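# Place a tan bar as the lower right of a 6

## Task

Put one tan bar down flat with its long axis pointing away from the robot, so that its far end presses up against the near face of the yellow middle bar at that bar's right end and the two bars' right edges line up, forming the lower right stroke of the digit 6. Do not disturb any other piece, and finish with neither arm in contact with any bar.

## Robot and tools

Robot: two six-joint arms with parallel grippers, left_arm and right_arm, on a table. Two fixed head cameras, cam_head_left and cam_head_right (672x504 images), sit on a stand behind the arms. Each gripper also carries a wrist camera whose cable counts as part of the hand, so it must not snag or press on anything.

Frames: the scene frame has its origin at table-top height, midway between the arms, with +x out over the table, +z up, and left_arm toward +y. Image left/right does not match arm names. Each arm reports its hand position (metres) and quat_wxyz in its own base frame. left_arm's base is at about (-0.006, +0.246, 0) and right_arm's at about (0, -0.273, 0), both turned only slightly about z. Reported hand poses can be off by a few cm. end_effector_position is the point between the finger pads, about 1 cm short of the tips; the fingers point along the gripper's +z and open along its y.

Command row: every moving call uses rows of exactly 14 numbers covering both arms, even if only one moves. The first 7 are left_arm, the next 7 right_arm. Within each arm the order is unusual: shoulder, elbow, wrist roll, wrist pitch, waist, wrist yaw, then gripper opening. Joint numbers are absolute target angles in radians, not offsets. Ranges: shoulder 0.000 to 3.142, elbow 0.000 to 3.142, wrist roll -2.094 to 2.094, wrist pitch -1.571 to 1.571, waist -2.618 to 3.054, wrist yaw -1.571 to 1.571. A target more than 0.059 rad beyond a range end (and farther out than the current angle) is rejected; a joint's true stop may sit up to 0.059 either side, and a "joint sent to its limit" line says it was clipped there. The opening is absolute on a -1 (shut) to +1 (fully open, pads 0.094 m apart) scale. To leave an arm or gripper unchanged, resend its current value from "Joint targets" / "Tool commands"; a 0 is a real command.

Tools:
- execute_actions(actions, cameras): actions is a list of actions; each action is a table of up to 15 rows, one per 1/30 s step, and a short table repeats its final row to fill 15 steps. Each joint's target is kept within a lead of its measured angle (0.339 rad for waist, shoulder, elbow; 2.2 for the wrist joints), and a target that would shift the hand over 200 mm is scaled back, so big changes need several actions. An empty actions list returns full state and images.
- move(target, speed, blend, opening_speed, grip_force, blocking, cameras): target is one 14-number row or a list of up to 15 rows, all absolute joint angles; joints are interpolated together so the hand follows a curve and nothing is avoided. speed in rad/s for the joint with the longest way (0.01 to 12.57, default 0.5), one value or one per target. blend in rad rounds corners between list targets (0 = stop at each). opening_speed is the gripper rate per second on the -1..+1 scale (at least 0.2); use it slowly on fragile parts. grip_force is newtons per pad, 10 to 50, one value or one per arm; it persists. blocking=false returns after about 0.5 s while the move keeps going; a new move then takes over. The result adds a "move:" line: done, off_target (resting over 0.035 rad from target), moving, held, fault, maybe limits=held. Neither done nor off_target tells you about contact.
- wait(seconds 0 to 10): lets time pass with commands held.
- stop(): brakes a running move.
- zoom_image(camera, region [x0,y0,x1,y1] pixels, at most 504 square): enlarges part of the latest cam_head_left or cam_head_right image.
- read_manual(section): licence text only.
- finished_scene(scene): ends the current scene, given its number; irreversible. After ending scene 1, make no further call in that reply.

Result lines: Joint positions and Joint velocities per arm in the row order above, plus finger-pad gap (m). Joint targets are the angles being driven toward now. Joint torques are total drive output including gravity, with offsets and noise; items 1, 2 and 5 wrap at ±28 N m. grip_measured is the finger opening on the command scale (reads up to ~2.5 mm wide when empty; on a squeezed hard part about 3 mm narrower). grip_effort_nm is gripper motor effort, negative when closing, not a pad force. Action calls also list joint positions at some steps. "joint command not followed" means the clearance check altered targets. MOTOR HOT appears at 75 °C; at 90 °C that arm folds and idles, at 100 °C it drops.

Gripping: below the first-touch reading, squeeze rises about 1 N per 0.001, then jumps to the force limit; to release, command clearly above grip_measured.

Avoid: dropping or releasing a moving bar, fast contact, hard pushes, hitting fixed parts, pressing the two arms or grippers into each other (can end the scene), loading the camera cables, any bar leaving the table, holding arms stretched or pushing into unreachable poses (heat). Move gently near the yellow bar and other pieces, then open and lift clear so neither hand touches a bar at the end.

Each tool is called after ">>>" as name(argument=value, ...) on one line, values as JSON.

## Session

>>> execute_actions(actions=[])

>>> zoom_image(camera="cam_head_left", region=[230, 150, 370, 270])

Scene clock: 0.00 s.
left_arm: end_effector_position=(+0.4016, +0.0379, +0.1109) grip_measured=+1.000 grip_effort_nm=n/a end_effector_quat_wxyz=(+0.594, -0.068, +0.800, +0.046) | right_arm: end_effector_position=(+0.4052, +0.0114, +0.1024) grip_measured=+1.000 grip_effort_nm=n/a end_effector_quat_wxyz=(+0.585, +0.013, +0.811, -0.003)
Joint names: [shoulder, elbow, wrist roll, wrist pitch, waist, wrist yaw]
Joint positions: left_arm=[1.529 0.381 -0.043 0.853 0.039 -0.119 0.094] | right_arm=[1.553 0.392 0.037 0.84 0.06 0.077 0.094]
Joint velocities: within noise
Joint torques (N m): no reading
Motor temperatures (°C): left_arm=[31 33 26 30 28 28 26] | right_arm=[31 33 27 26 27 28 27]
Heat: left arm: 33 °C; right arm: 33 °C.
Joint targets: left_arm=[1.522 0.388 -0.043 0.855 0.039 -0.120] | right_arm=[1.545 0.400 0.036 0.844 0.060 0.078]
Tool commands: left_gripper/opening=+1.0 right_gripper/opening=+1.0

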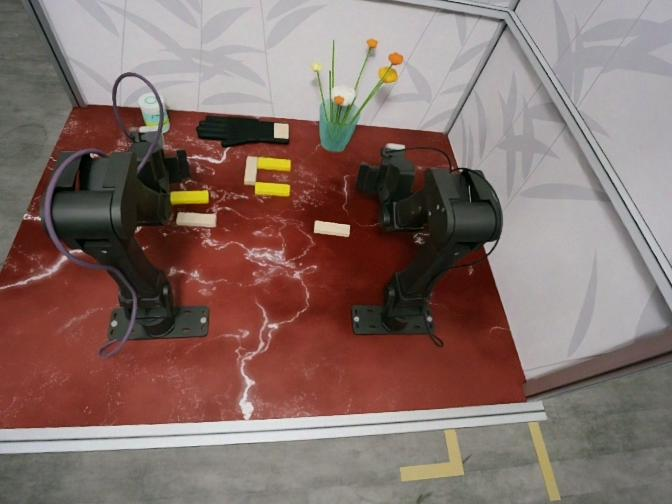

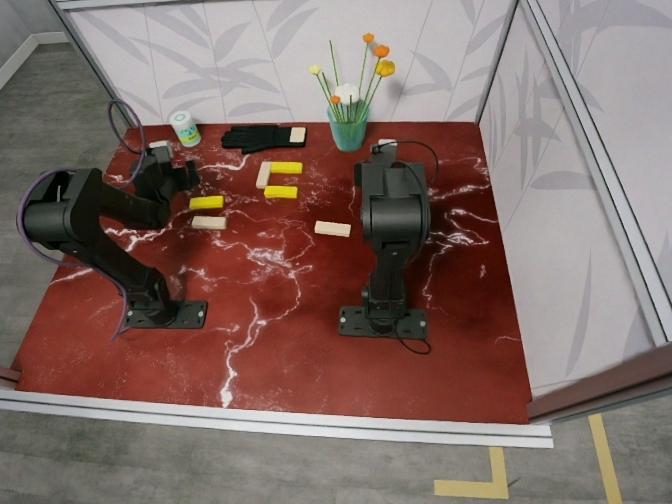

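Scaled by 3.600.

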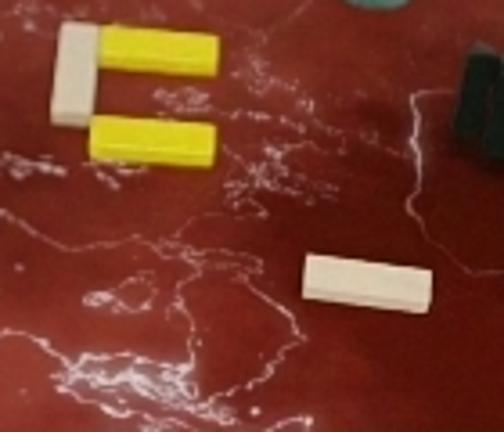

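>>> move(target=[[1.522,0.388,-0.043,0.855,0.039,-0.120,1,1.654,1.168,-0.925,-1.0855,0.518,-0.01,1],[1.522,0.388,-0.043,0.855,0.039,-0.120,1,1.734,1.013,-0.925,-0.850,0.518,-0.01,1],[1.522,0.388,-0.043,0.855,0.039,-0.120,1,1.734,1.013,-0.925,-0.850,0.518,-0.01,-1]], speed=[1.0,0.4,0.4], blend=[0.05,0,0], opening_speed=1.5, grip_force=30)

>>> move(target=[1.522,0.388,-0.043,0.855,0.039,-0.120,1,1.654,1.168,-0.925,-1.0855,0.518,-0.01,-1], speed=0.7, cameras=["cam_head_left"])

>>> zoom_image(camera="cam_head_left", region=[280, 170, 400, 270])

Scene clock: 8.50 s.
left_arm: end_effector_position=(+0.4016, +0.0379, +0.1109) grip_measured=+1.000 grip_effort_nm=0.01 end_effector_quat_wxyz=(+0.594, -0.068, +0.800, +0.046) | right_arm: end_effector_position=(+0.2500, +0.1412, +0.0177) grip_measured=-0.382 grip_effort_nm=-0.64 end_effector_quat_wxyz=(+0.004, -0.657, +0.754, -0.004)
Joint names: [shoulder, elbow, wrist roll, wrist pitch, waist, wrist yaw]
Joint positions: left_arm=[1.529 0.381 -0.043 0.853 0.039 -0.119 0.094] | right_arm=[1.717 1.019 -0.92 -0.863 0.515 0.007 0.029]
Joint torques (N m): left_arm=[-6.17 5.9 -0.01 1.9 0.03 -0.03] | right_arm=[-5.18 4.78 -0.05 0.31 0.23 -0.16]
Heat: left arm: 34 °C; right arm: 34 °C.
Joint targets: left_arm=[1.522 0.388 -0.043 0.855 0.039 -0.120] | right_arm=[1.734 1.013 -0.925 -0.850 0.518 -0.010]
grip_force (N): 30, 30
move: done

Scene clock: 9.67 s.
left_arm: end_effector_position=(+0.4016, +0.0379, +0.1109) grip_measured=+1.000 grip_effort_nm=0.00 end_effector_quat_wxyz=(+0.594, -0.068, +0.800, +0.046) | right_arm: end_effector_position=(+0.2446, +0.1381, +0.0560) grip_measured=-0.382 grip_effort_nm=-0.67 end_effector_quat_wxyz=(-0.021, -0.657, +0.753, +0.001)
Joint names: [shoulder, elbow, wrist roll, wrist pitch, waist, wrist yaw]
Joint positions: left_arm=[1.529 0.381 -0.043 0.853 0.039 -0.119 0.094] | right_arm=[1.686 1.146 -0.92 -1.071 0.515 0.007 0.029]
Joint torques (N m): left_arm=[-6.17 5.89 -0.01 1.9 0.05 -0.04] | right_arm=[-9.09 7.68 -0.09 -0.04 0.24 -0.17]
Heat: left arm: 34 °C; right arm: 34 °C.
Joint targets: left_arm=[1.522 0.388 -0.043 0.855 0.039 -0.120] | right_arm=[1.654 1.168 -0.925 -1.085 0.518 -0.010]
grip_force (N): 30, 30
move: done
Images, in order (width x height): cam_head_left 672x504.

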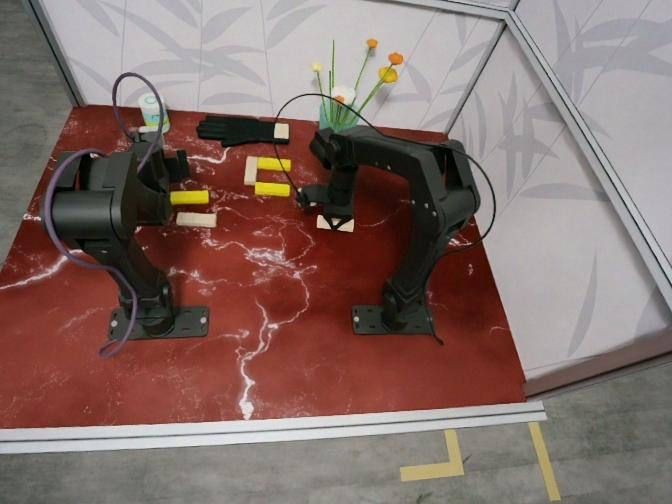

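Scaled by 4.200.

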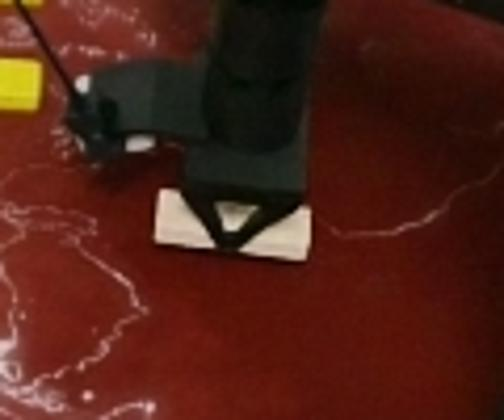

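>>> move(target=[[1.522,0.388,-0.043,0.855,0.039,-0.120,1,2.130,1.743,0.695,-1.184,0.709,-0.01,-1],[1.522,0.388,-0.043,0.855,0.039,-0.120,1,2.170,1.627,0.695,-1.028,0.709,-0.01,-1]], speed=[0.9,0.35], cameras=["cam_head_left"])

>>> zoom_image(camera="cam_head_left", region=[230, 150, 330, 230])

Scene clock: 15.77 s.
left_arm: end_effector_position=(+0.4016, +0.0379, +0.1109) grip_measured=+1.000 grip_effort_nm=0.01 end_effector_quat_wxyz=(+0.594, -0.068, +0.800, +0.046) | right_arm: end_effector_position=(+0.3104, +0.2669, +0.0206) grip_measured=-0.382 grip_effort_nm=-0.68 end_effector_quat_wxyz=(+0.003, -0.008, +1.000, +0.005)
Joint names: [shoulder, elbow, wrist roll, wrist pitch, waist, wrist yaw]
Joint positions: left_arm=[1.529 0.381 -0.043 0.853 0.039 -0.119 0.094] | right_arm=[2.148 1.632 0.689 -1.043 0.706 -0.005 0.029]
Joint torques (N m): left_arm=[-6.16 5.9 0 1.9 0.05 -0.04] | right_arm=[-8.95 5.2 0.05 0.33 0.17 -0.05]
Motor temperatures (°C): left_arm=[31 34 26 35 28 28 26] | right_arm=[32 35 27 27 27 28 28]
Heat: left arm: 35 °C; right arm: 35 °C.
Joint targets: left_arm=[1.522 0.388 -0.043 0.855 0.039 -0.120] | right_arm=[2.170 1.627 0.695 -1.028 0.709 -0.010]
grip_force (N): 30, 30
move: done
Images, in order (width x height): cam_head_left 672x504.

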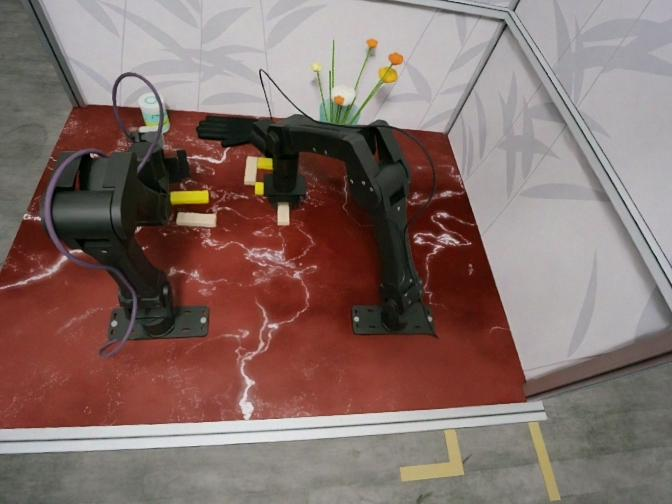

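Scaled by 5.040.

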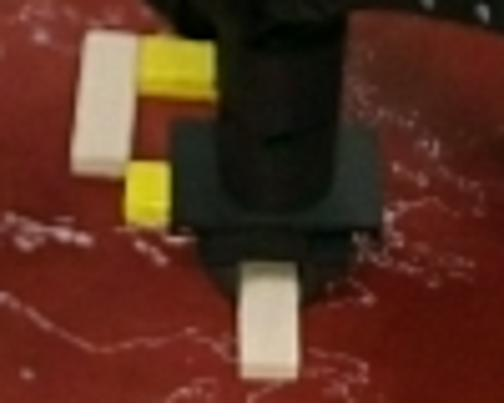

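>>> move(target=[1.522,0.388,-0.043,0.855,0.039,-0.120,1,2.186,1.675,0.679,-1.060,0.685,-0.01,-1], speed=0.12, cameras=["cam_head_left"])

>>> zoom_image(camera="cam_head_left", region=[230, 150, 330, 230])

Scene clock: 17.93 s.
left_arm: end_effector_position=(+0.4016, +0.0379, +0.1109) grip_measured=+1.000 grip_effort_nm=0.01 end_effector_quat_wxyz=(+0.594, -0.068, +0.800, +0.046) | right_arm: end_effector_position=(+0.3161, +0.2634, +0.0205) grip_measured=-0.382 grip_effort_nm=-0.68 end_effector_quat_wxyz=(+0.003, -0.003, +1.000, +0.005)
Joint names: [shoulder, elbow, wrist roll, wrist pitch, waist, wrist yaw]
Joint positions: left_arm=[1.529 0.381 -0.043 0.853 0.039 -0.119 0.094] | right_arm=[2.157 1.645 0.684 -1.048 0.69 -0.005 0.029]
Joint torques (N m): left_arm=[-6.15 5.91 -0.01 1.91 0.05 -0.04] | right_arm=[-8.39 8.4 -0.08 0.08 -0.51 -0.05]
Heat: left arm: 35 °C; right arm: 35 °C.
Joint targets: left_arm=[1.522 0.388 -0.043 0.855 0.039 -0.120] | right_arm=[2.186 1.675 0.679 -1.060 0.685 -0.010]
grip_force (N): 30, 30
move: done
Images, in order (width x height): cam_head_left 672x504.

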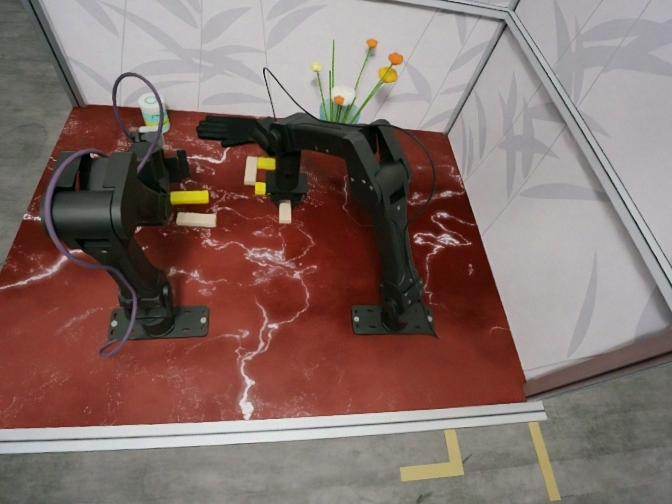

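Scaled by 5.040.

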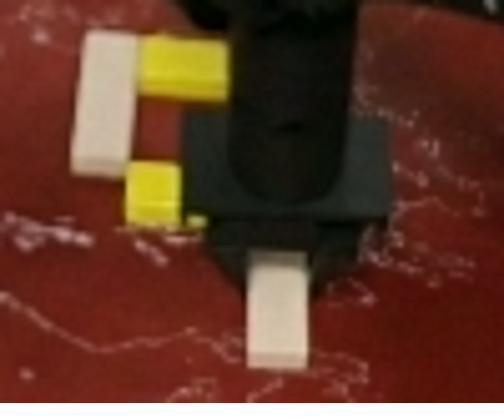

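>>> move(target=[1.522,0.388,-0.043,0.855,0.039,-0.120,1,2.189,1.680,0.688,-1.061,0.700,-0.01,-1], speed=0.1, cameras=["all"])

>>> zoom_image(camera="cam_head_left", region=[230, 150, 330, 230])

>>> zoom_image(camera="cam_head_right", region=[230, 150, 330, 230])

Scene clock: 19.40 s.
left_arm: end_effector_position=(+0.4016, +0.0379, +0.1109) grip_measured=+1.000 grip_effort_nm=0.01 end_effector_quat_wxyz=(+0.594, -0.068, +0.800, +0.046) | right_arm: end_effector_position=(+0.3157, +0.2653, +0.0206) grip_measured=-0.382 grip_effort_nm=-0.68 end_effector_quat_wxyz=(+0.003, -0.005, +1.000, +0.006)
Joint names: [shoulder, elbow, wrist roll, wrist pitch, waist, wrist yaw]
Joint positions: left_arm=[1.529 0.381 -0.043 0.853 0.039 -0.119 0.094] | right_arm=[2.159 1.65 0.684 -1.05 0.694 -0.005 0.029]
Joint torques (N m): left_arm=[-6.16 5.93 -0.01 1.9 0.05 -0.04] | right_arm=[-8.5 8.36 0.04 0.09 0.47 -0.02]
Heat: left arm: 35 °C; right arm: 36 °C.
Joint targets: left_arm=[1.522 0.388 -0.043 0.855 0.039 -0.120] | right_arm=[2.189 1.680 0.688 -1.061 0.700 -0.010]
grip_force (N): 30, 30
move: done

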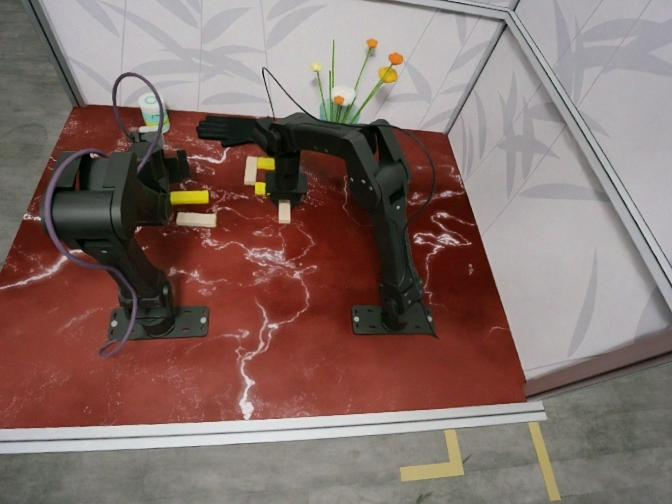

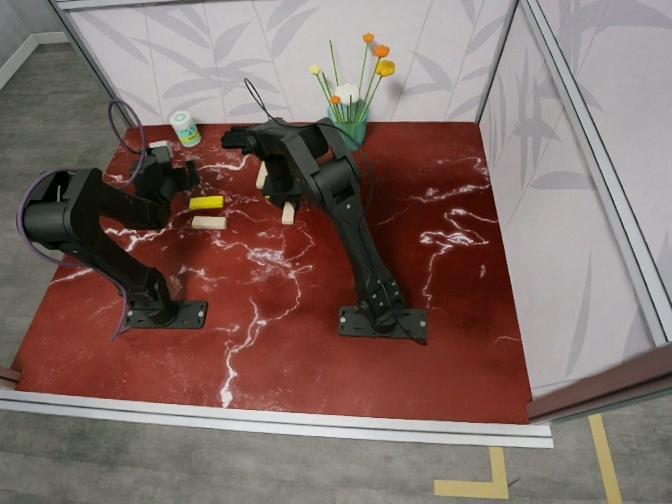

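Scaled by 5.040.

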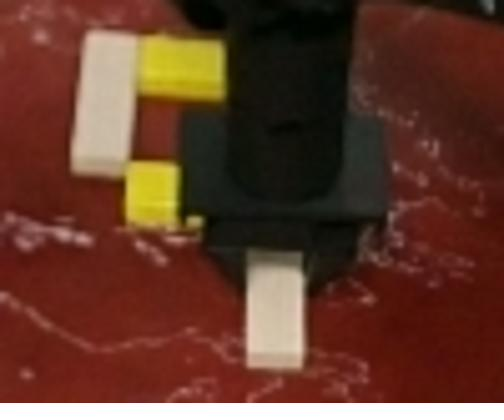

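Scaled by 5.040.

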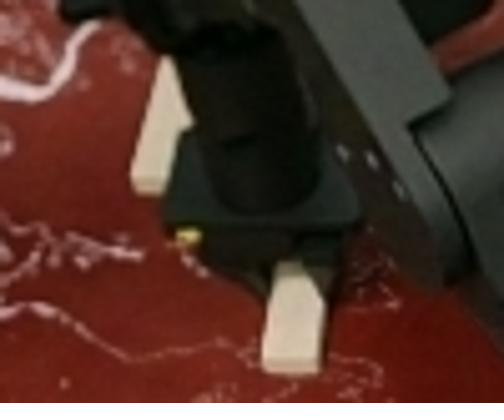

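>>> move(target=[[1.522,0.388,-0.043,0.855,0.039,-0.120,1,2.189,1.664,0.688,-1.046,0.700,-0.01,-1],[1.522,0.388,-0.043,0.855,0.039,-0.120,1,2.189,1.664,0.688,-1.046,0.700,-0.01,0.1],[1.522,0.388,-0.043,0.855,0.039,-0.120,1,2.13,1.82,0.688,-1.25,0.700,-0.01,0.1],[1.522,0.388,-0.043,0.855,0.039,-0.120,1,2.0,1.85,0.3,-1.277,0.1,-0.01,0.1]], speed=[0.2,0.3,0.4,1], opening_speed=1.5, cameras=["all"])

>>> zoom_image(camera="cam_head_left", region=[230, 150, 330, 230])

>>> zoom_image(camera="cam_head_right", region=[230, 150, 330, 230])

Scene clock: 24.50 s.
left_arm: end_effector_position=(+0.4016, +0.0379, +0.1109) grip_measured=+1.000 grip_effort_nm=0.01 end_effector_quat_wxyz=(+0.594, -0.068, +0.800, +0.046) | right_arm: end_effector_position=(+0.3843, +0.0471, +0.1055) grip_measured=+0.099 grip_effort_nm=0.06 end_effector_quat_wxyz=(-0.010, +0.091, +0.996, +0.010)
Joint names: [shoulder, elbow, wrist roll, wrist pitch, waist, wrist yaw]
Joint positions: left_arm=[1.529 0.381 -0.043 0.853 0.039 -0.119 0.094] | right_arm=[2.039 1.805 0.29 -1.353 0.108 -0.024 0.052]
Joint torques (N m): left_arm=[-6.15 5.91 -0.01 1.91 0.03 -0.04] | right_arm=[-13.18 9.78 0.09 0.89 -0.79 0.14]
Heat: left arm: 36 °C; right arm: 36 °C.
Joint targets: left_arm=[1.522 0.388 -0.043 0.855 0.039 -0.120] | right_arm=[2.000 1.850 0.300 -1.277 0.100 -0.010]
grip_force (N): 30, 30
move: off_target (right_arm); right_arm: the wrist pitch is farthest, 0.076 rad from its target

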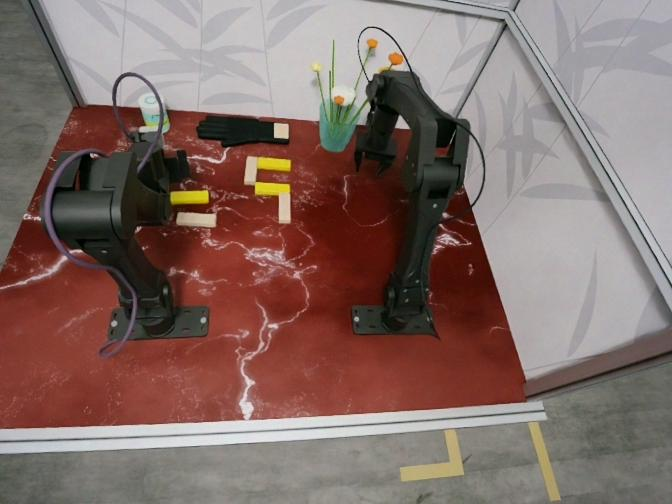

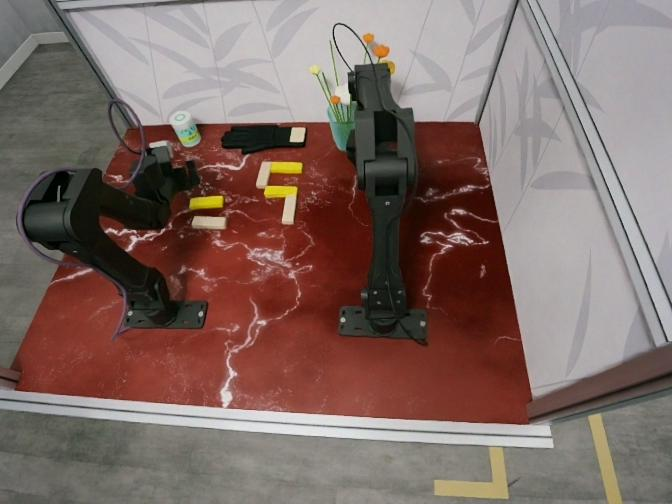

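Scaled by 5.040.

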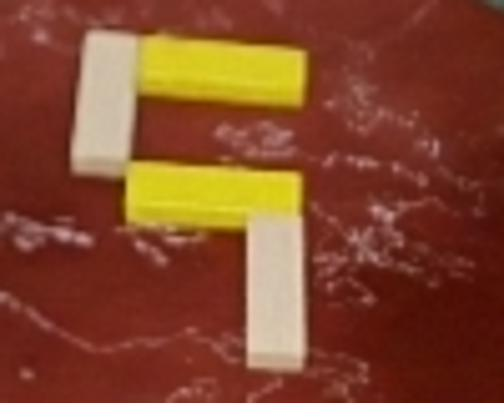

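Scaled by 5.040.

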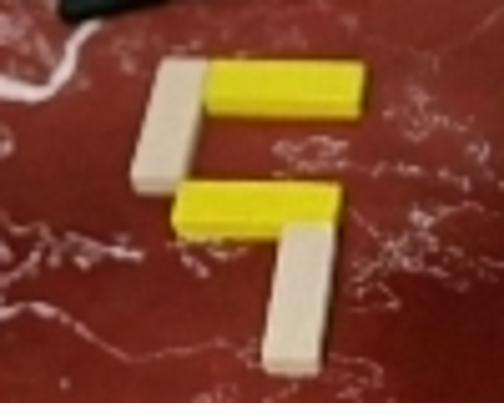

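Excellent.

>>> finished_scene(scene=2)

The scene is finished: the task was done.


## Next scene

The same job, from a new start.

>>> execute_actions(actions=[])

>>> zoom_image(camera="cam_head_left", region=[230, 150, 370, 270])

Scene clock: 0.00 s.
left_arm: end_effector_position=(+0.2927, -0.1244, +0.2247) grip_measured=+1.000 grip_effort_nm=n/a end_effector_quat_wxyz=(+0.494, +0.182, +0.844, -0.101) | right_arm: end_effector_position=(+0.3154, -0.0367, +0.2905) grip_measured=+1.000 grip_effort_nm=n/a end_effector_quat_wxyz=(+0.564, +0.154, +0.810, -0.049)
Joint names: [shoulder, elbow, wrist roll, wrist pitch, waist, wrist yaw]
Joint positions: left_arm=[0.867 0.739 0.02 -0.386 -0.396 0.017 0.094] | right_arm=[0.846 0.87 0.221 -0.41 0.051 0.302 0.094]
Joint velocities: within noise
Joint torques (N m): no reading
Motor temperatures (°C): left_arm=[30 32 26 29 27 27 25] | right_arm=[30 32 27 26 27 28 27]
Heat: left arm: 32 °C; right arm: 32 °C.
Joint targets: left_arm=[0.860 0.751 0.020 -0.385 -0.396 0.017] | right_arm=[0.839 0.879 0.221 -0.410 0.051 0.305]
Tool commands: left_gripper/opening=+1.0 right_gripper/opening=+1.0

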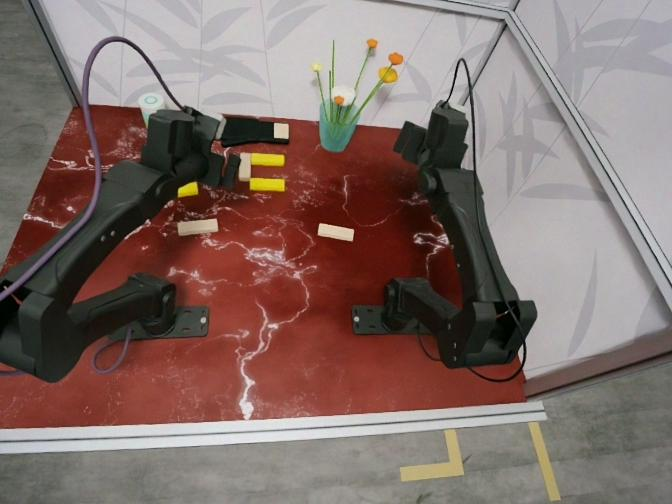

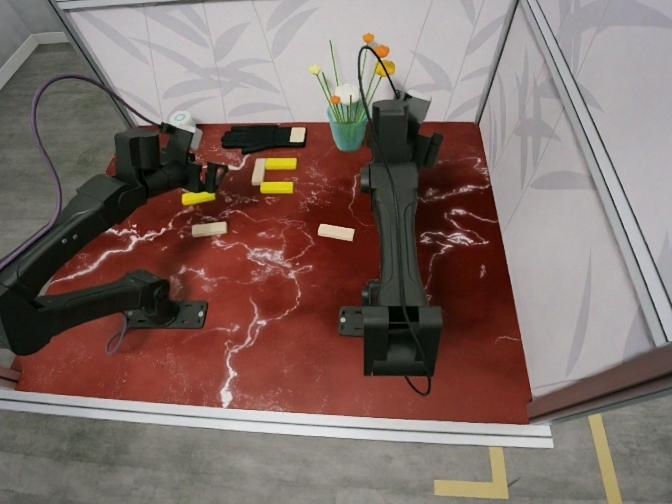

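Scaled by 3.600.

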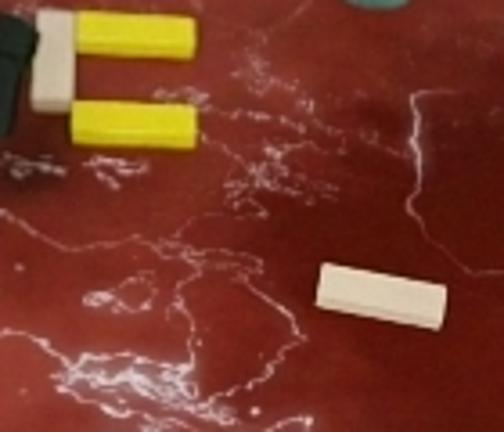

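>>> move(target=[[0.860,0.751,0.020,-0.385,0.0,0.017,1,1.604,1.116,-0.863,-1.083,0.500,-0.01,1],[0.860,0.751,0.020,-0.385,0.0,0.017,1,1.687,0.959,-0.863,-0.843,0.500,-0.01,1],[0.860,0.751,0.020,-0.385,0.0,0.017,1,1.687,0.959,-0.863,-0.843,0.500,-0.01,-1]], speed=[1.0,0.4,0.4], blend=[0.05,0,0], opening_speed=1.5, grip_force=30)

>>> move(target=[0.860,0.751,0.020,-0.385,0.0,0.017,1,1.604,1.116,-0.863,-1.083,0.500,-0.01,-1], speed=0.7, cameras=["cam_head_left"])

>>> zoom_image(camera="cam_head_left", region=[280, 170, 400, 270])

Scene clock: 8.03 s.
left_arm: end_effector_position=(+0.3180, -0.0035, +0.2247) grip_measured=+1.000 grip_effort_nm=0.00 end_effector_quat_wxyz=(+0.504, +0.015, +0.864, -0.003) | right_arm: end_effector_position=(+0.2423, +0.1314, +0.0184) grip_measured=-0.382 grip_effort_nm=-0.64 end_effector_quat_wxyz=(+0.007, -0.627, +0.779, -0.005)
Joint names: [shoulder, elbow, wrist roll, wrist pitch, waist, wrist yaw]
Joint positions: left_arm=[0.867 0.739 0.02 -0.386 -0.005 0.017 0.094] | right_arm=[1.67 0.968 -0.858 -0.853 0.498 0.007 0.029]
Joint torques (N m): left_arm=[-1.84 8.06 -0.01 1.75 0.43 0.01] | right_arm=[-4.67 4.82 -0.06 0.31 0.18 -0.16]
Heat: left arm: 33 °C; right arm: 33 °C.
Joint targets: left_arm=[0.860 0.751 0.020 -0.385 0.000 0.017] | right_arm=[1.687 0.959 -0.863 -0.843 0.500 -0.010]
grip_force (N): 30, 30
move: done

Scene clock: 9.20 s.
left_arm: end_effector_position=(+0.3180, -0.0035, +0.2247) grip_measured=+1.000 grip_effort_nm=0.01 end_effector_quat_wxyz=(+0.504, +0.015, +0.864, -0.003) | right_arm: end_effector_position=(+0.2353, +0.1277, +0.0581) grip_measured=-0.383 grip_effort_nm=-0.68 end_effector_quat_wxyz=(-0.019, -0.627, +0.779, +0.000)
Joint names: [shoulder, elbow, wrist roll, wrist pitch, waist, wrist yaw]
Joint positions: left_arm=[0.867 0.739 0.02 -0.386 -0.005 0.017 0.094] | right_arm=[1.632 1.095 -0.858 -1.071 0.498 0.007 0.029]
Joint torques (N m): left_arm=[-1.85 8.09 -0.01 1.76 0.44 0] | right_arm=[-8.47 7.62 -0.06 0 0.08 -0.16]
Heat: left arm: 33 °C; right arm: 33 °C.
Joint targets: left_arm=[0.860 0.751 0.020 -0.385 0.000 0.017] | right_arm=[1.604 1.116 -0.863 -1.083 0.500 -0.010]
grip_force (N): 30, 30
move: done
Images, in order (width x height): cam_head_left 672x504.

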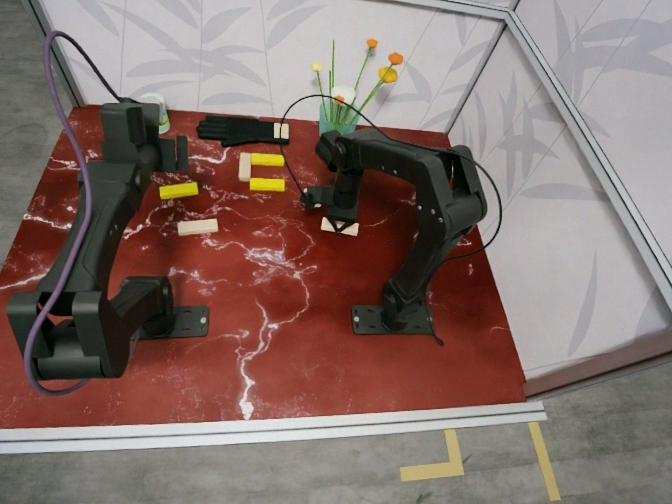

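Scaled by 4.200.

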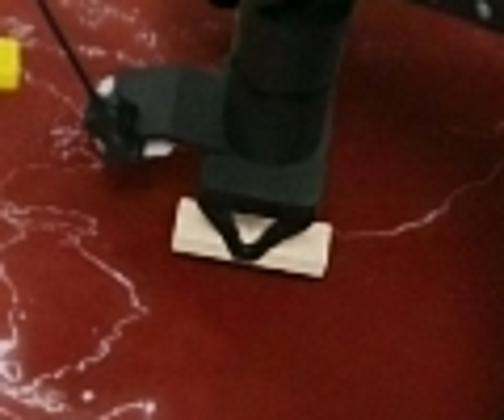

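>>> move(target=[[0.860,0.751,0.020,-0.385,0.0,0.017,1,2.218,1.892,0.700,-1.2445,0.708,-0.01,-1],[0.860,0.751,0.020,-0.385,0.0,0.017,1,2.250,1.764,0.700,-1.085,0.708,-0.01,-1]], speed=[0.9,0.35], cameras=["cam_head_left"])

>>> zoom_image(camera="cam_head_left", region=[230, 150, 330, 230])

Scene clock: 14.47 s.
left_arm: end_effector_position=(+0.3180, -0.0035, +0.2247) grip_measured=+1.000 grip_effort_nm=0.01 end_effector_quat_wxyz=(+0.504, +0.015, +0.864, -0.003) | right_arm: end_effector_position=(+0.3275, +0.2813, +0.0240) grip_measured=-0.383 grip_effort_nm=-0.68 end_effector_quat_wxyz=(+0.006, -0.006, +1.000, +0.008)
Joint names: [shoulder, elbow, wrist roll, wrist pitch, waist, wrist yaw]
Joint positions: left_arm=[0.867 0.739 0.02 -0.386 -0.005 0.017 0.094] | right_arm=[2.225 1.771 0.694 -1.097 0.705 -0.005 0.029]
Joint torques (N m): left_arm=[-1.83 8.08 -0.01 1.75 0.42 0.01] | right_arm=[-9.66 5.38 0.06 0.34 0.18 -0.06]
Heat: left arm: 33 °C; right arm: 34 °C.
Joint targets: left_arm=[0.860 0.751 0.020 -0.385 0.000 0.017] | right_arm=[2.250 1.764 0.700 -1.085 0.708 -0.010]
grip_force (N): 30, 30
move: done
Images, in order (width x height): cam_head_left 672x504.

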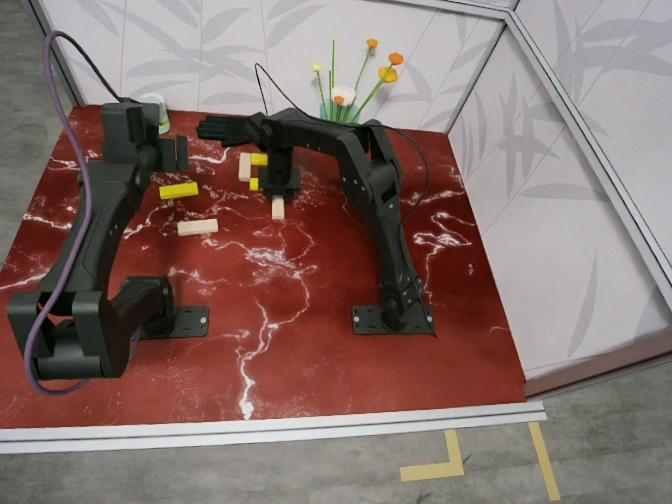

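Scaled by 5.040.

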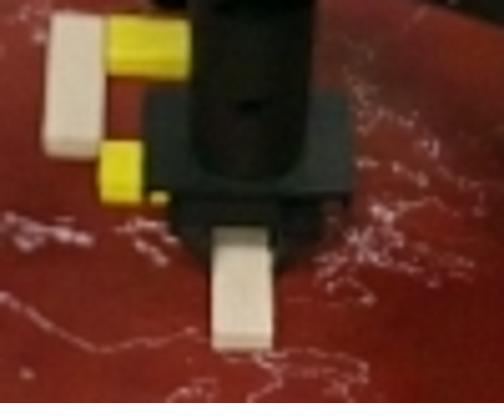

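>>> move(target=[0.860,0.751,0.020,-0.385,0.0,0.017,1,2.262,1.793,0.682,-1.102,0.689,-0.01,-1], speed=0.12, cameras=["cam_head_left"])

>>> zoom_image(camera="cam_head_left", region=[230, 150, 330, 230])

Scene clock: 15.93 s.
left_arm: end_effector_position=(+0.3180, -0.0035, +0.2247) grip_measured=+1.000 grip_effort_nm=0.01 end_effector_quat_wxyz=(+0.504, +0.015, +0.864, -0.003) | right_arm: end_effector_position=(+0.3306, +0.2777, +0.0240) grip_measured=-0.383 grip_effort_nm=-0.68 end_effector_quat_wxyz=(+0.006, -0.003, +1.000, +0.008)
Joint names: [shoulder, elbow, wrist roll, wrist pitch, waist, wrist yaw]
Joint positions: left_arm=[0.867 0.739 0.02 -0.386 -0.005 0.017 0.094] | right_arm=[2.225 1.771 0.688 -1.097 0.694 -0.005 0.029]
Joint torques (N m): left_arm=[-1.83 8.09 -0.01 1.75 0.42 0] | right_arm=[-8.75 8.06 -0.08 0.15 -0.51 -0.03]
Heat: left arm: 33 °C; right arm: 34 °C.
Joint targets: left_arm=[0.860 0.751 0.020 -0.385 0.000 0.017] | right_arm=[2.262 1.793 0.682 -1.102 0.689 -0.010]
grip_force (N): 30, 30
move: off_target (right_arm); right_arm: the shoulder is farthest, 0.037 rad from its target
Images, in order (width x height): cam_head_left 672x504.

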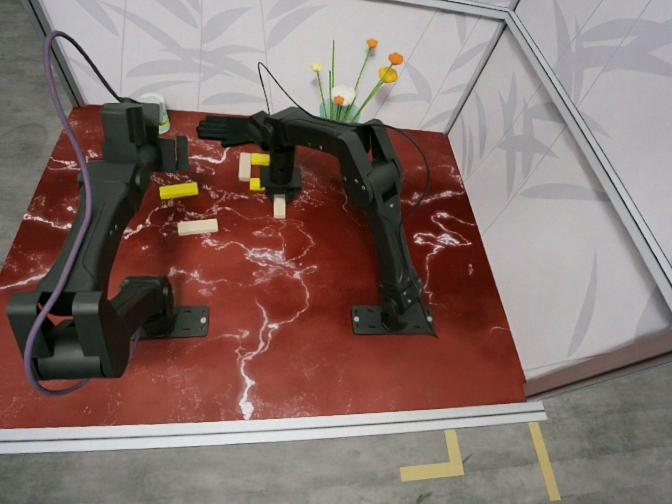

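Scaled by 5.040.

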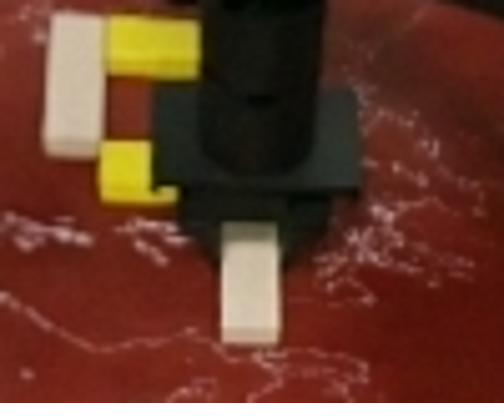

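>>> move(target=[0.860,0.751,0.020,-0.385,0.0,0.017,1,2.273,1.799,0.694,-1.094,0.704,-0.01,-1], speed=0.1, cameras=["cam_head_left"])

>>> zoom_image(camera="cam_head_left", region=[230, 150, 330, 230])

Scene clock: 18.00 s.
left_arm: end_effector_position=(+0.3180, -0.0035, +0.2247) grip_measured=+1.000 grip_effort_nm=0.00 end_effector_quat_wxyz=(+0.504, +0.015, +0.864, -0.003) | right_arm: end_effector_position=(+0.3292, +0.2787, +0.0209) grip_measured=-0.383 grip_effort_nm=-0.68 end_effector_quat_wxyz=(+0.003, -0.005, +1.000, +0.006)
Joint names: [shoulder, elbow, wrist roll, wrist pitch, waist, wrist yaw]
Joint positions: left_arm=[0.867 0.739 0.02 -0.386 -0.005 0.017 0.094] | right_arm=[2.233 1.772 0.688 -1.097 0.698 -0.006 0.029]
Joint torques (N m): left_arm=[-1.85 8.09 -0.01 1.76 0.43 0.01] | right_arm=[-8.61 8.49 0.05 0.22 0.57 -0.04]
Heat: left arm: 34 °C; right arm: 34 °C.
Joint targets: left_arm=[0.860 0.751 0.020 -0.385 0.000 0.017] | right_arm=[2.273 1.799 0.694 -1.094 0.704 -0.010]
grip_force (N): 30, 30
move: off_target (right_arm); right_arm: the shoulder is farthest, 0.040 rad from its target
Images, in order (width x height): cam_head_left 672x504.

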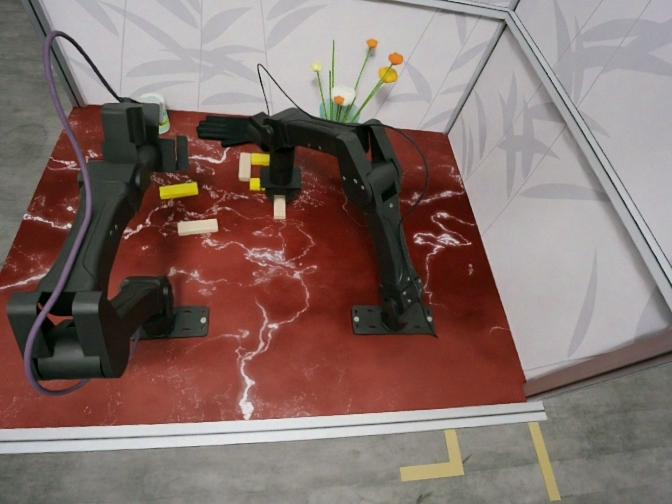

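Scaled by 5.040.

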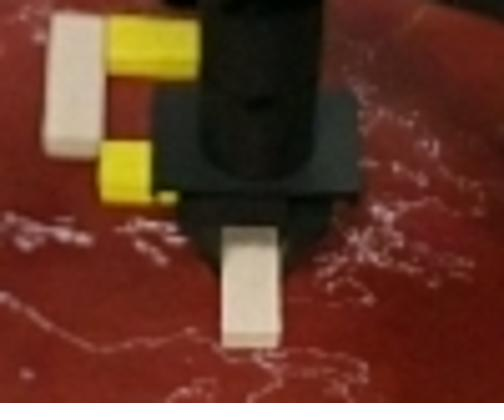

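>>> move(target=[0.860,0.751,0.020,-0.385,0.0,0.017,1,2.285,1.816,0.697,-1.100,0.709,-0.01,-1], speed=0.1, cameras=["cam_head_left"])

>>> zoom_image(camera="cam_head_left", region=[230, 150, 330, 230])

Scene clock: 19.60 s.
left_arm: end_effector_position=(+0.3180, -0.0035, +0.2247) grip_measured=+1.000 grip_effort_nm=0.01 end_effector_quat_wxyz=(+0.504, +0.015, +0.864, -0.003) | right_arm: end_effector_position=(+0.3301, +0.2817, +0.0207) grip_measured=-0.383 grip_effort_nm=-0.68 end_effector_quat_wxyz=(+0.002, -0.006, +1.000, +0.007)
Joint names: [shoulder, elbow, wrist roll, wrist pitch, waist, wrist yaw]
Joint positions: left_arm=[0.867 0.739 0.02 -0.386 -0.005 0.017 0.094] | right_arm=[2.245 1.79 0.689 -1.104 0.701 -0.008 0.029]
Joint torques (N m): left_arm=[-1.83 8.1 0 1.75 0.42 0.01] | right_arm=[-8.64 8.38 0.08 0.21 0.61 -0.02]
Heat: left arm: 34 °C; right arm: 34 °C.
Joint targets: left_arm=[0.860 0.751 0.020 -0.385 0.000 0.017] | right_arm=[2.285 1.816 0.697 -1.100 0.709 -0.010]
grip_force (N): 30, 30
move: off_target (right_arm); right_arm: the shoulder is farthest, 0.040 rad from its target
Images, in order (width x height): cam_head_left 672x504.

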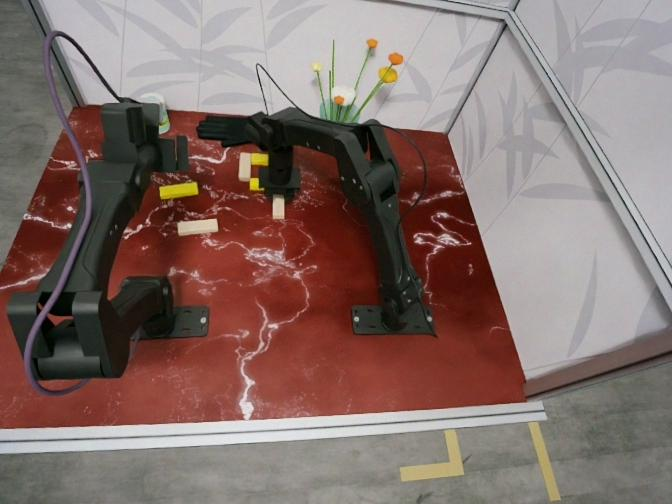

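Scaled by 5.040.

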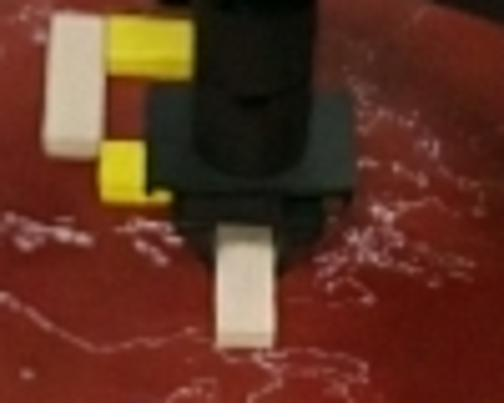

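>>> move(target=[0.860,0.751,0.020,-0.385,0.0,0.017,1,2.290,1.836,0.692,-1.112,0.705,-0.01,-1], speed=0.1, cameras=["cam_head_left"])

>>> zoom_image(camera="cam_head_left", region=[230, 150, 330, 230])

Scene clock: 20.93 s.
left_arm: end_effector_position=(+0.3180, -0.0035, +0.2247) grip_measured=+1.000 grip_effort_nm=0.01 end_effector_quat_wxyz=(+0.504, +0.015, +0.864, -0.003) | right_arm: end_effector_position=(+0.3325, +0.2839, +0.0213) grip_measured=-0.383 grip_effort_nm=-0.68 end_effector_quat_wxyz=(+0.004, -0.006, +1.000, +0.008)
Joint names: [shoulder, elbow, wrist roll, wrist pitch, waist, wrist yaw]
Joint positions: left_arm=[0.867 0.739 0.02 -0.386 -0.005 0.017 0.094] | right_arm=[2.253 1.807 0.689 -1.109 0.701 -0.008 0.029]
Joint torques (N m): left_arm=[-1.84 8.06 -0.01 1.76 0.43 0] | right_arm=[-9.11 8.58 0.02 0.18 0.42 -0.01]
Heat: left arm: 34 °C; right arm: 34 °C.
Joint targets: left_arm=[0.860 0.751 0.020 -0.385 0.000 0.017] | right_arm=[2.290 1.836 0.692 -1.112 0.705 -0.010]
grip_force (N): 30, 30
move: off_target (right_arm); right_arm: the shoulder is farthest, 0.037 rad from its target
Images, in order (width x height): cam_head_left 672x504.

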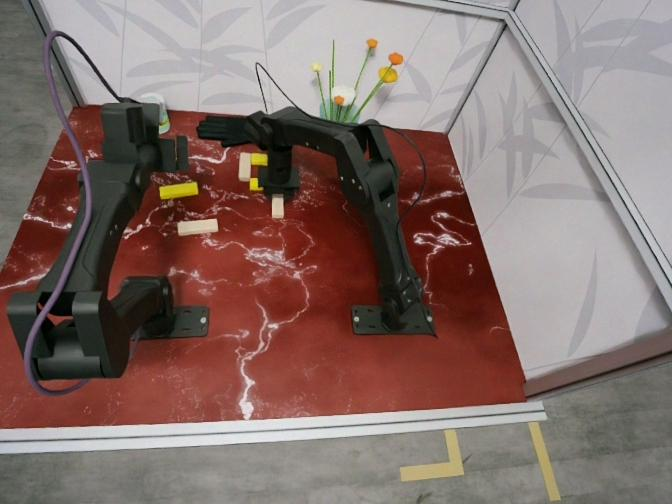

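Scaled by 5.040.

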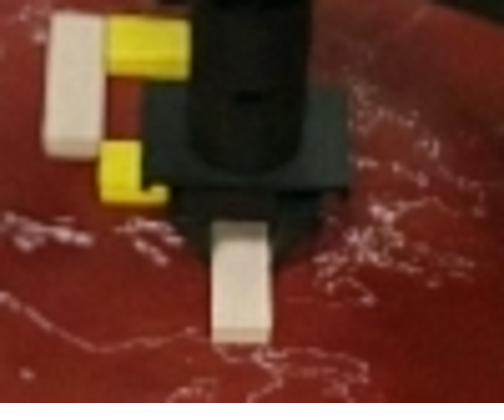

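>>> move(target=[0.860,0.751,0.020,-0.385,0.0,0.017,1,2.274,1.815,0.679,-1.108,0.687,-0.01,-1], speed=0.1, cameras=["cam_head_left"])

>>> zoom_image(camera="cam_head_left", region=[230, 150, 330, 230])

Scene clock: 22.40 s.
left_arm: end_effector_position=(+0.3180, -0.0035, +0.2247) grip_measured=+1.000 grip_effort_nm=0.01 end_effector_quat_wxyz=(+0.504, +0.015, +0.864, -0.003) | right_arm: end_effector_position=(+0.3343, +0.2818, +0.0213) grip_measured=-0.383 grip_effort_nm=-0.68 end_effector_quat_wxyz=(+0.004, -0.005, +1.000, +0.008)
Joint names: [shoulder, elbow, wrist roll, wrist pitch, waist, wrist yaw]
Joint positions: left_arm=[0.867 0.739 0.02 -0.386 -0.005 0.017 0.094] | right_arm=[2.253 1.807 0.685 -1.109 0.695 -0.008 0.029]
Joint torques (N m): left_arm=[-1.85 8.09 -0.01 1.75 0.46 0] | right_arm=[-10.32 6.75 -0.07 0.2 -0.84 0]
Heat: left arm: 34 °C; right arm: 35 °C.
Joint targets: left_arm=[0.860 0.751 0.020 -0.385 0.000 0.017] | right_arm=[2.274 1.815 0.679 -1.108 0.687 -0.010]
grip_force (N): 30, 30
move: done
Images, in order (width x height): cam_head_left 672x504.

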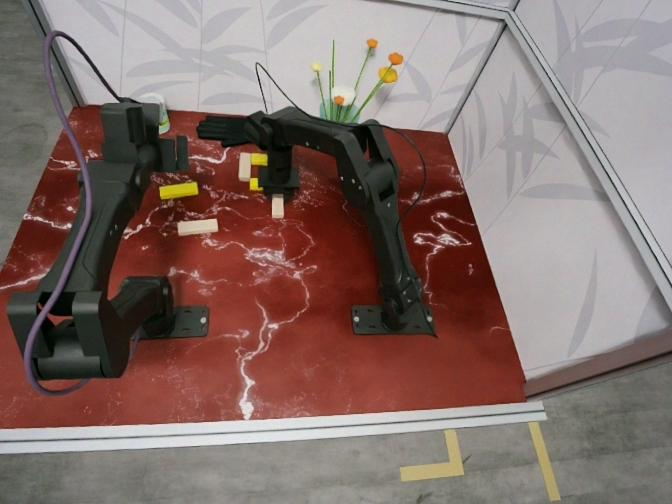

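Scaled by 5.040.

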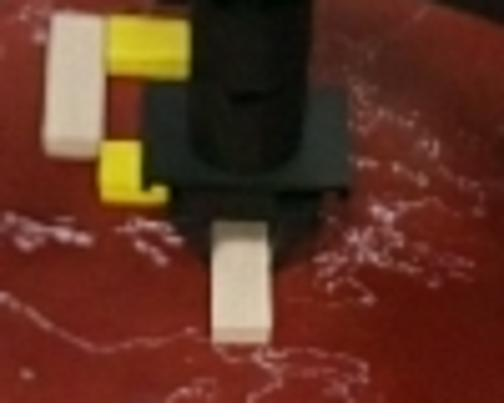

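>>> move(target=[0.860,0.751,0.020,-0.385,0.0,0.017,1,2.264,1.812,0.676,-1.108,0.681,-0.01,-1], speed=0.1, cameras=["cam_head_left"])

>>> zoom_image(camera="cam_head_left", region=[230, 150, 330, 230])

Scene clock: 23.73 s.
left_arm: end_effector_position=(+0.3180, -0.0035, +0.2247) grip_measured=+1.000 grip_effort_nm=0.01 end_effector_quat_wxyz=(+0.504, +0.015, +0.864, -0.003) | right_arm: end_effector_position=(+0.3360, +0.2798, +0.0213) grip_measured=-0.383 grip_effort_nm=-0.68 end_effector_quat_wxyz=(+0.003, -0.003, +1.000, +0.008)
Joint names: [shoulder, elbow, wrist roll, wrist pitch, waist, wrist yaw]
Joint positions: left_arm=[0.867 0.739 0.02 -0.386 -0.005 0.017 0.094] | right_arm=[2.253 1.807 0.682 -1.109 0.688 -0.009 0.029]
Joint torques (N m): left_arm=[-1.84 8.08 -0.01 1.75 0.44 0] | right_arm=[-11.14 6.42 -0.08 0.16 -0.64 0]
Heat: left arm: 34 °C; right arm: 35 °C.
Joint targets: left_arm=[0.860 0.751 0.020 -0.385 0.000 0.017] | right_arm=[2.264 1.812 0.676 -1.108 0.681 -0.010]
grip_force (N): 30, 30
move: done
Images, in order (width x height): cam_head_left 672x504.

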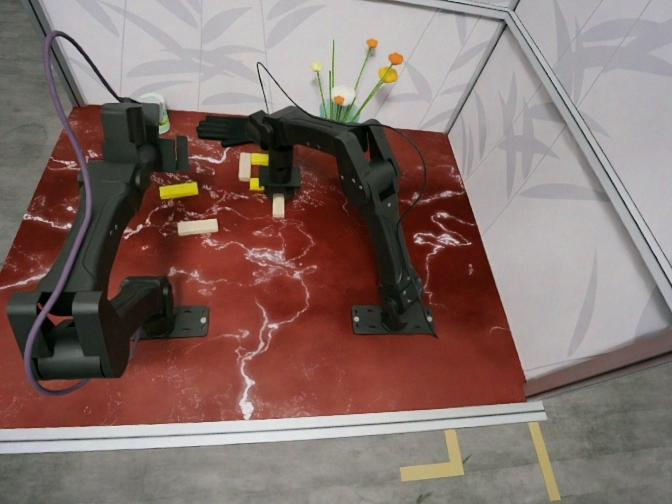

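Scaled by 5.040.

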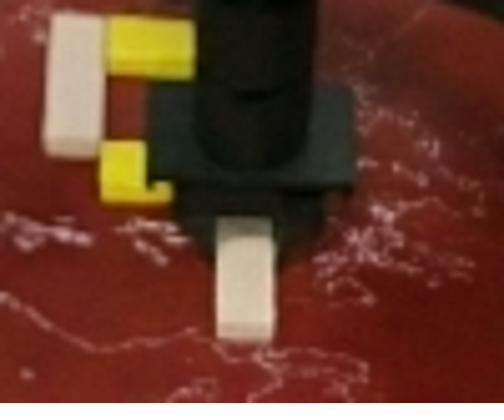

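>>> move(target=[[0.860,0.751,0.020,-0.385,0.0,0.017,1,2.264,1.812,0.676,-1.108,0.681,-0.01,0.1],[0.860,0.751,0.020,-0.385,0.0,0.017,1,2.20,1.96,0.676,-1.31,0.681,-0.01,0.1],[0.860,0.751,0.020,-0.385,0.0,0.017,1,2.0,1.85,0.3,-1.277,0.1,-0.01,0.1]], speed=[0.3,0.4,1], opening_speed=1.5, cameras=["all"])

>>> zoom_image(camera="cam_head_left", region=[230, 150, 330, 230])

>>> zoom_image(camera="cam_head_right", region=[230, 150, 330, 230])

Scene clock: 28.00 s.
left_arm: end_effector_position=(+0.3180, -0.0035, +0.2247) grip_measured=+1.000 grip_effort_nm=0.00 end_effector_quat_wxyz=(+0.504, +0.015, +0.864, -0.003) | right_arm: end_effector_position=(+0.3890, +0.0529, +0.1226) grip_measured=+0.099 grip_effort_nm=0.06 end_effector_quat_wxyz=(+0.007, +0.076, +0.997, +0.017)
Joint names: [shoulder, elbow, wrist roll, wrist pitch, waist, wrist yaw]
Joint positions: left_arm=[0.867 0.739 0.02 -0.386 -0.005 0.017 0.094] | right_arm=[2.026 1.854 0.272 -1.379 0.119 -0.031 0.052]
Joint torques (N m): left_arm=[-1.83 8.09 0 1.75 0.44 0] | right_arm=[-12.26 5.79 0.28 1.22 -1.72 0.23]
Heat: left arm: 34 °C; right arm: 35 °C.
Joint targets: left_arm=[0.860 0.751 0.020 -0.385 0.000 0.017] | right_arm=[2.000 1.850 0.300 -1.277 0.100 -0.010]
grip_force (N): 30, 30
move: off_target (right_arm); right_arm: the wrist pitch is farthest, 0.102 rad from its target

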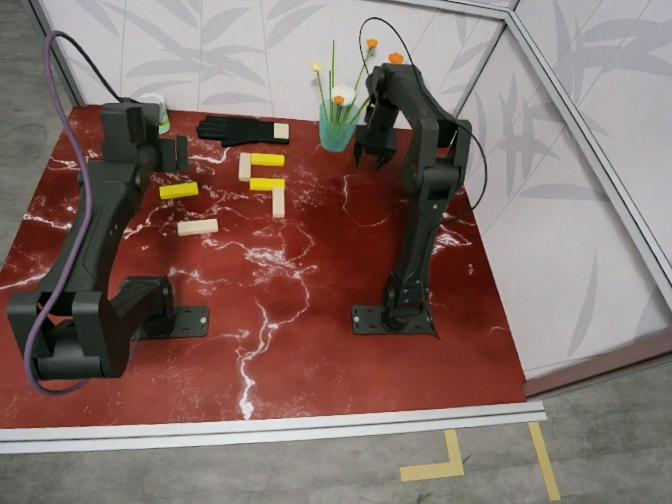

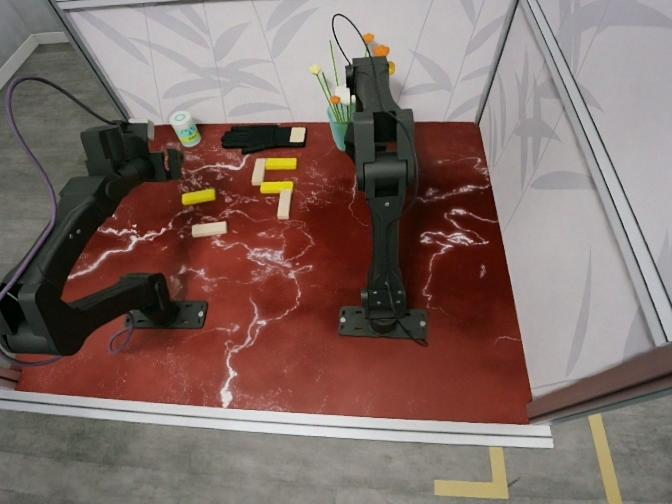

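Scaled by 5.040.

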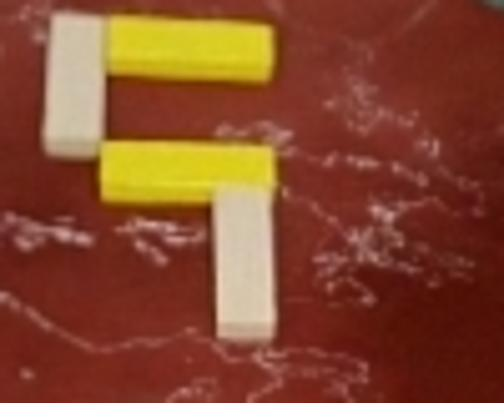

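Scaled by 5.040.

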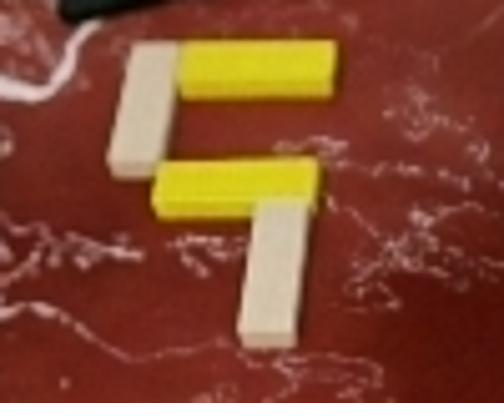

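>>> finished_scene(scene=3)

The scene is finished: the task was done.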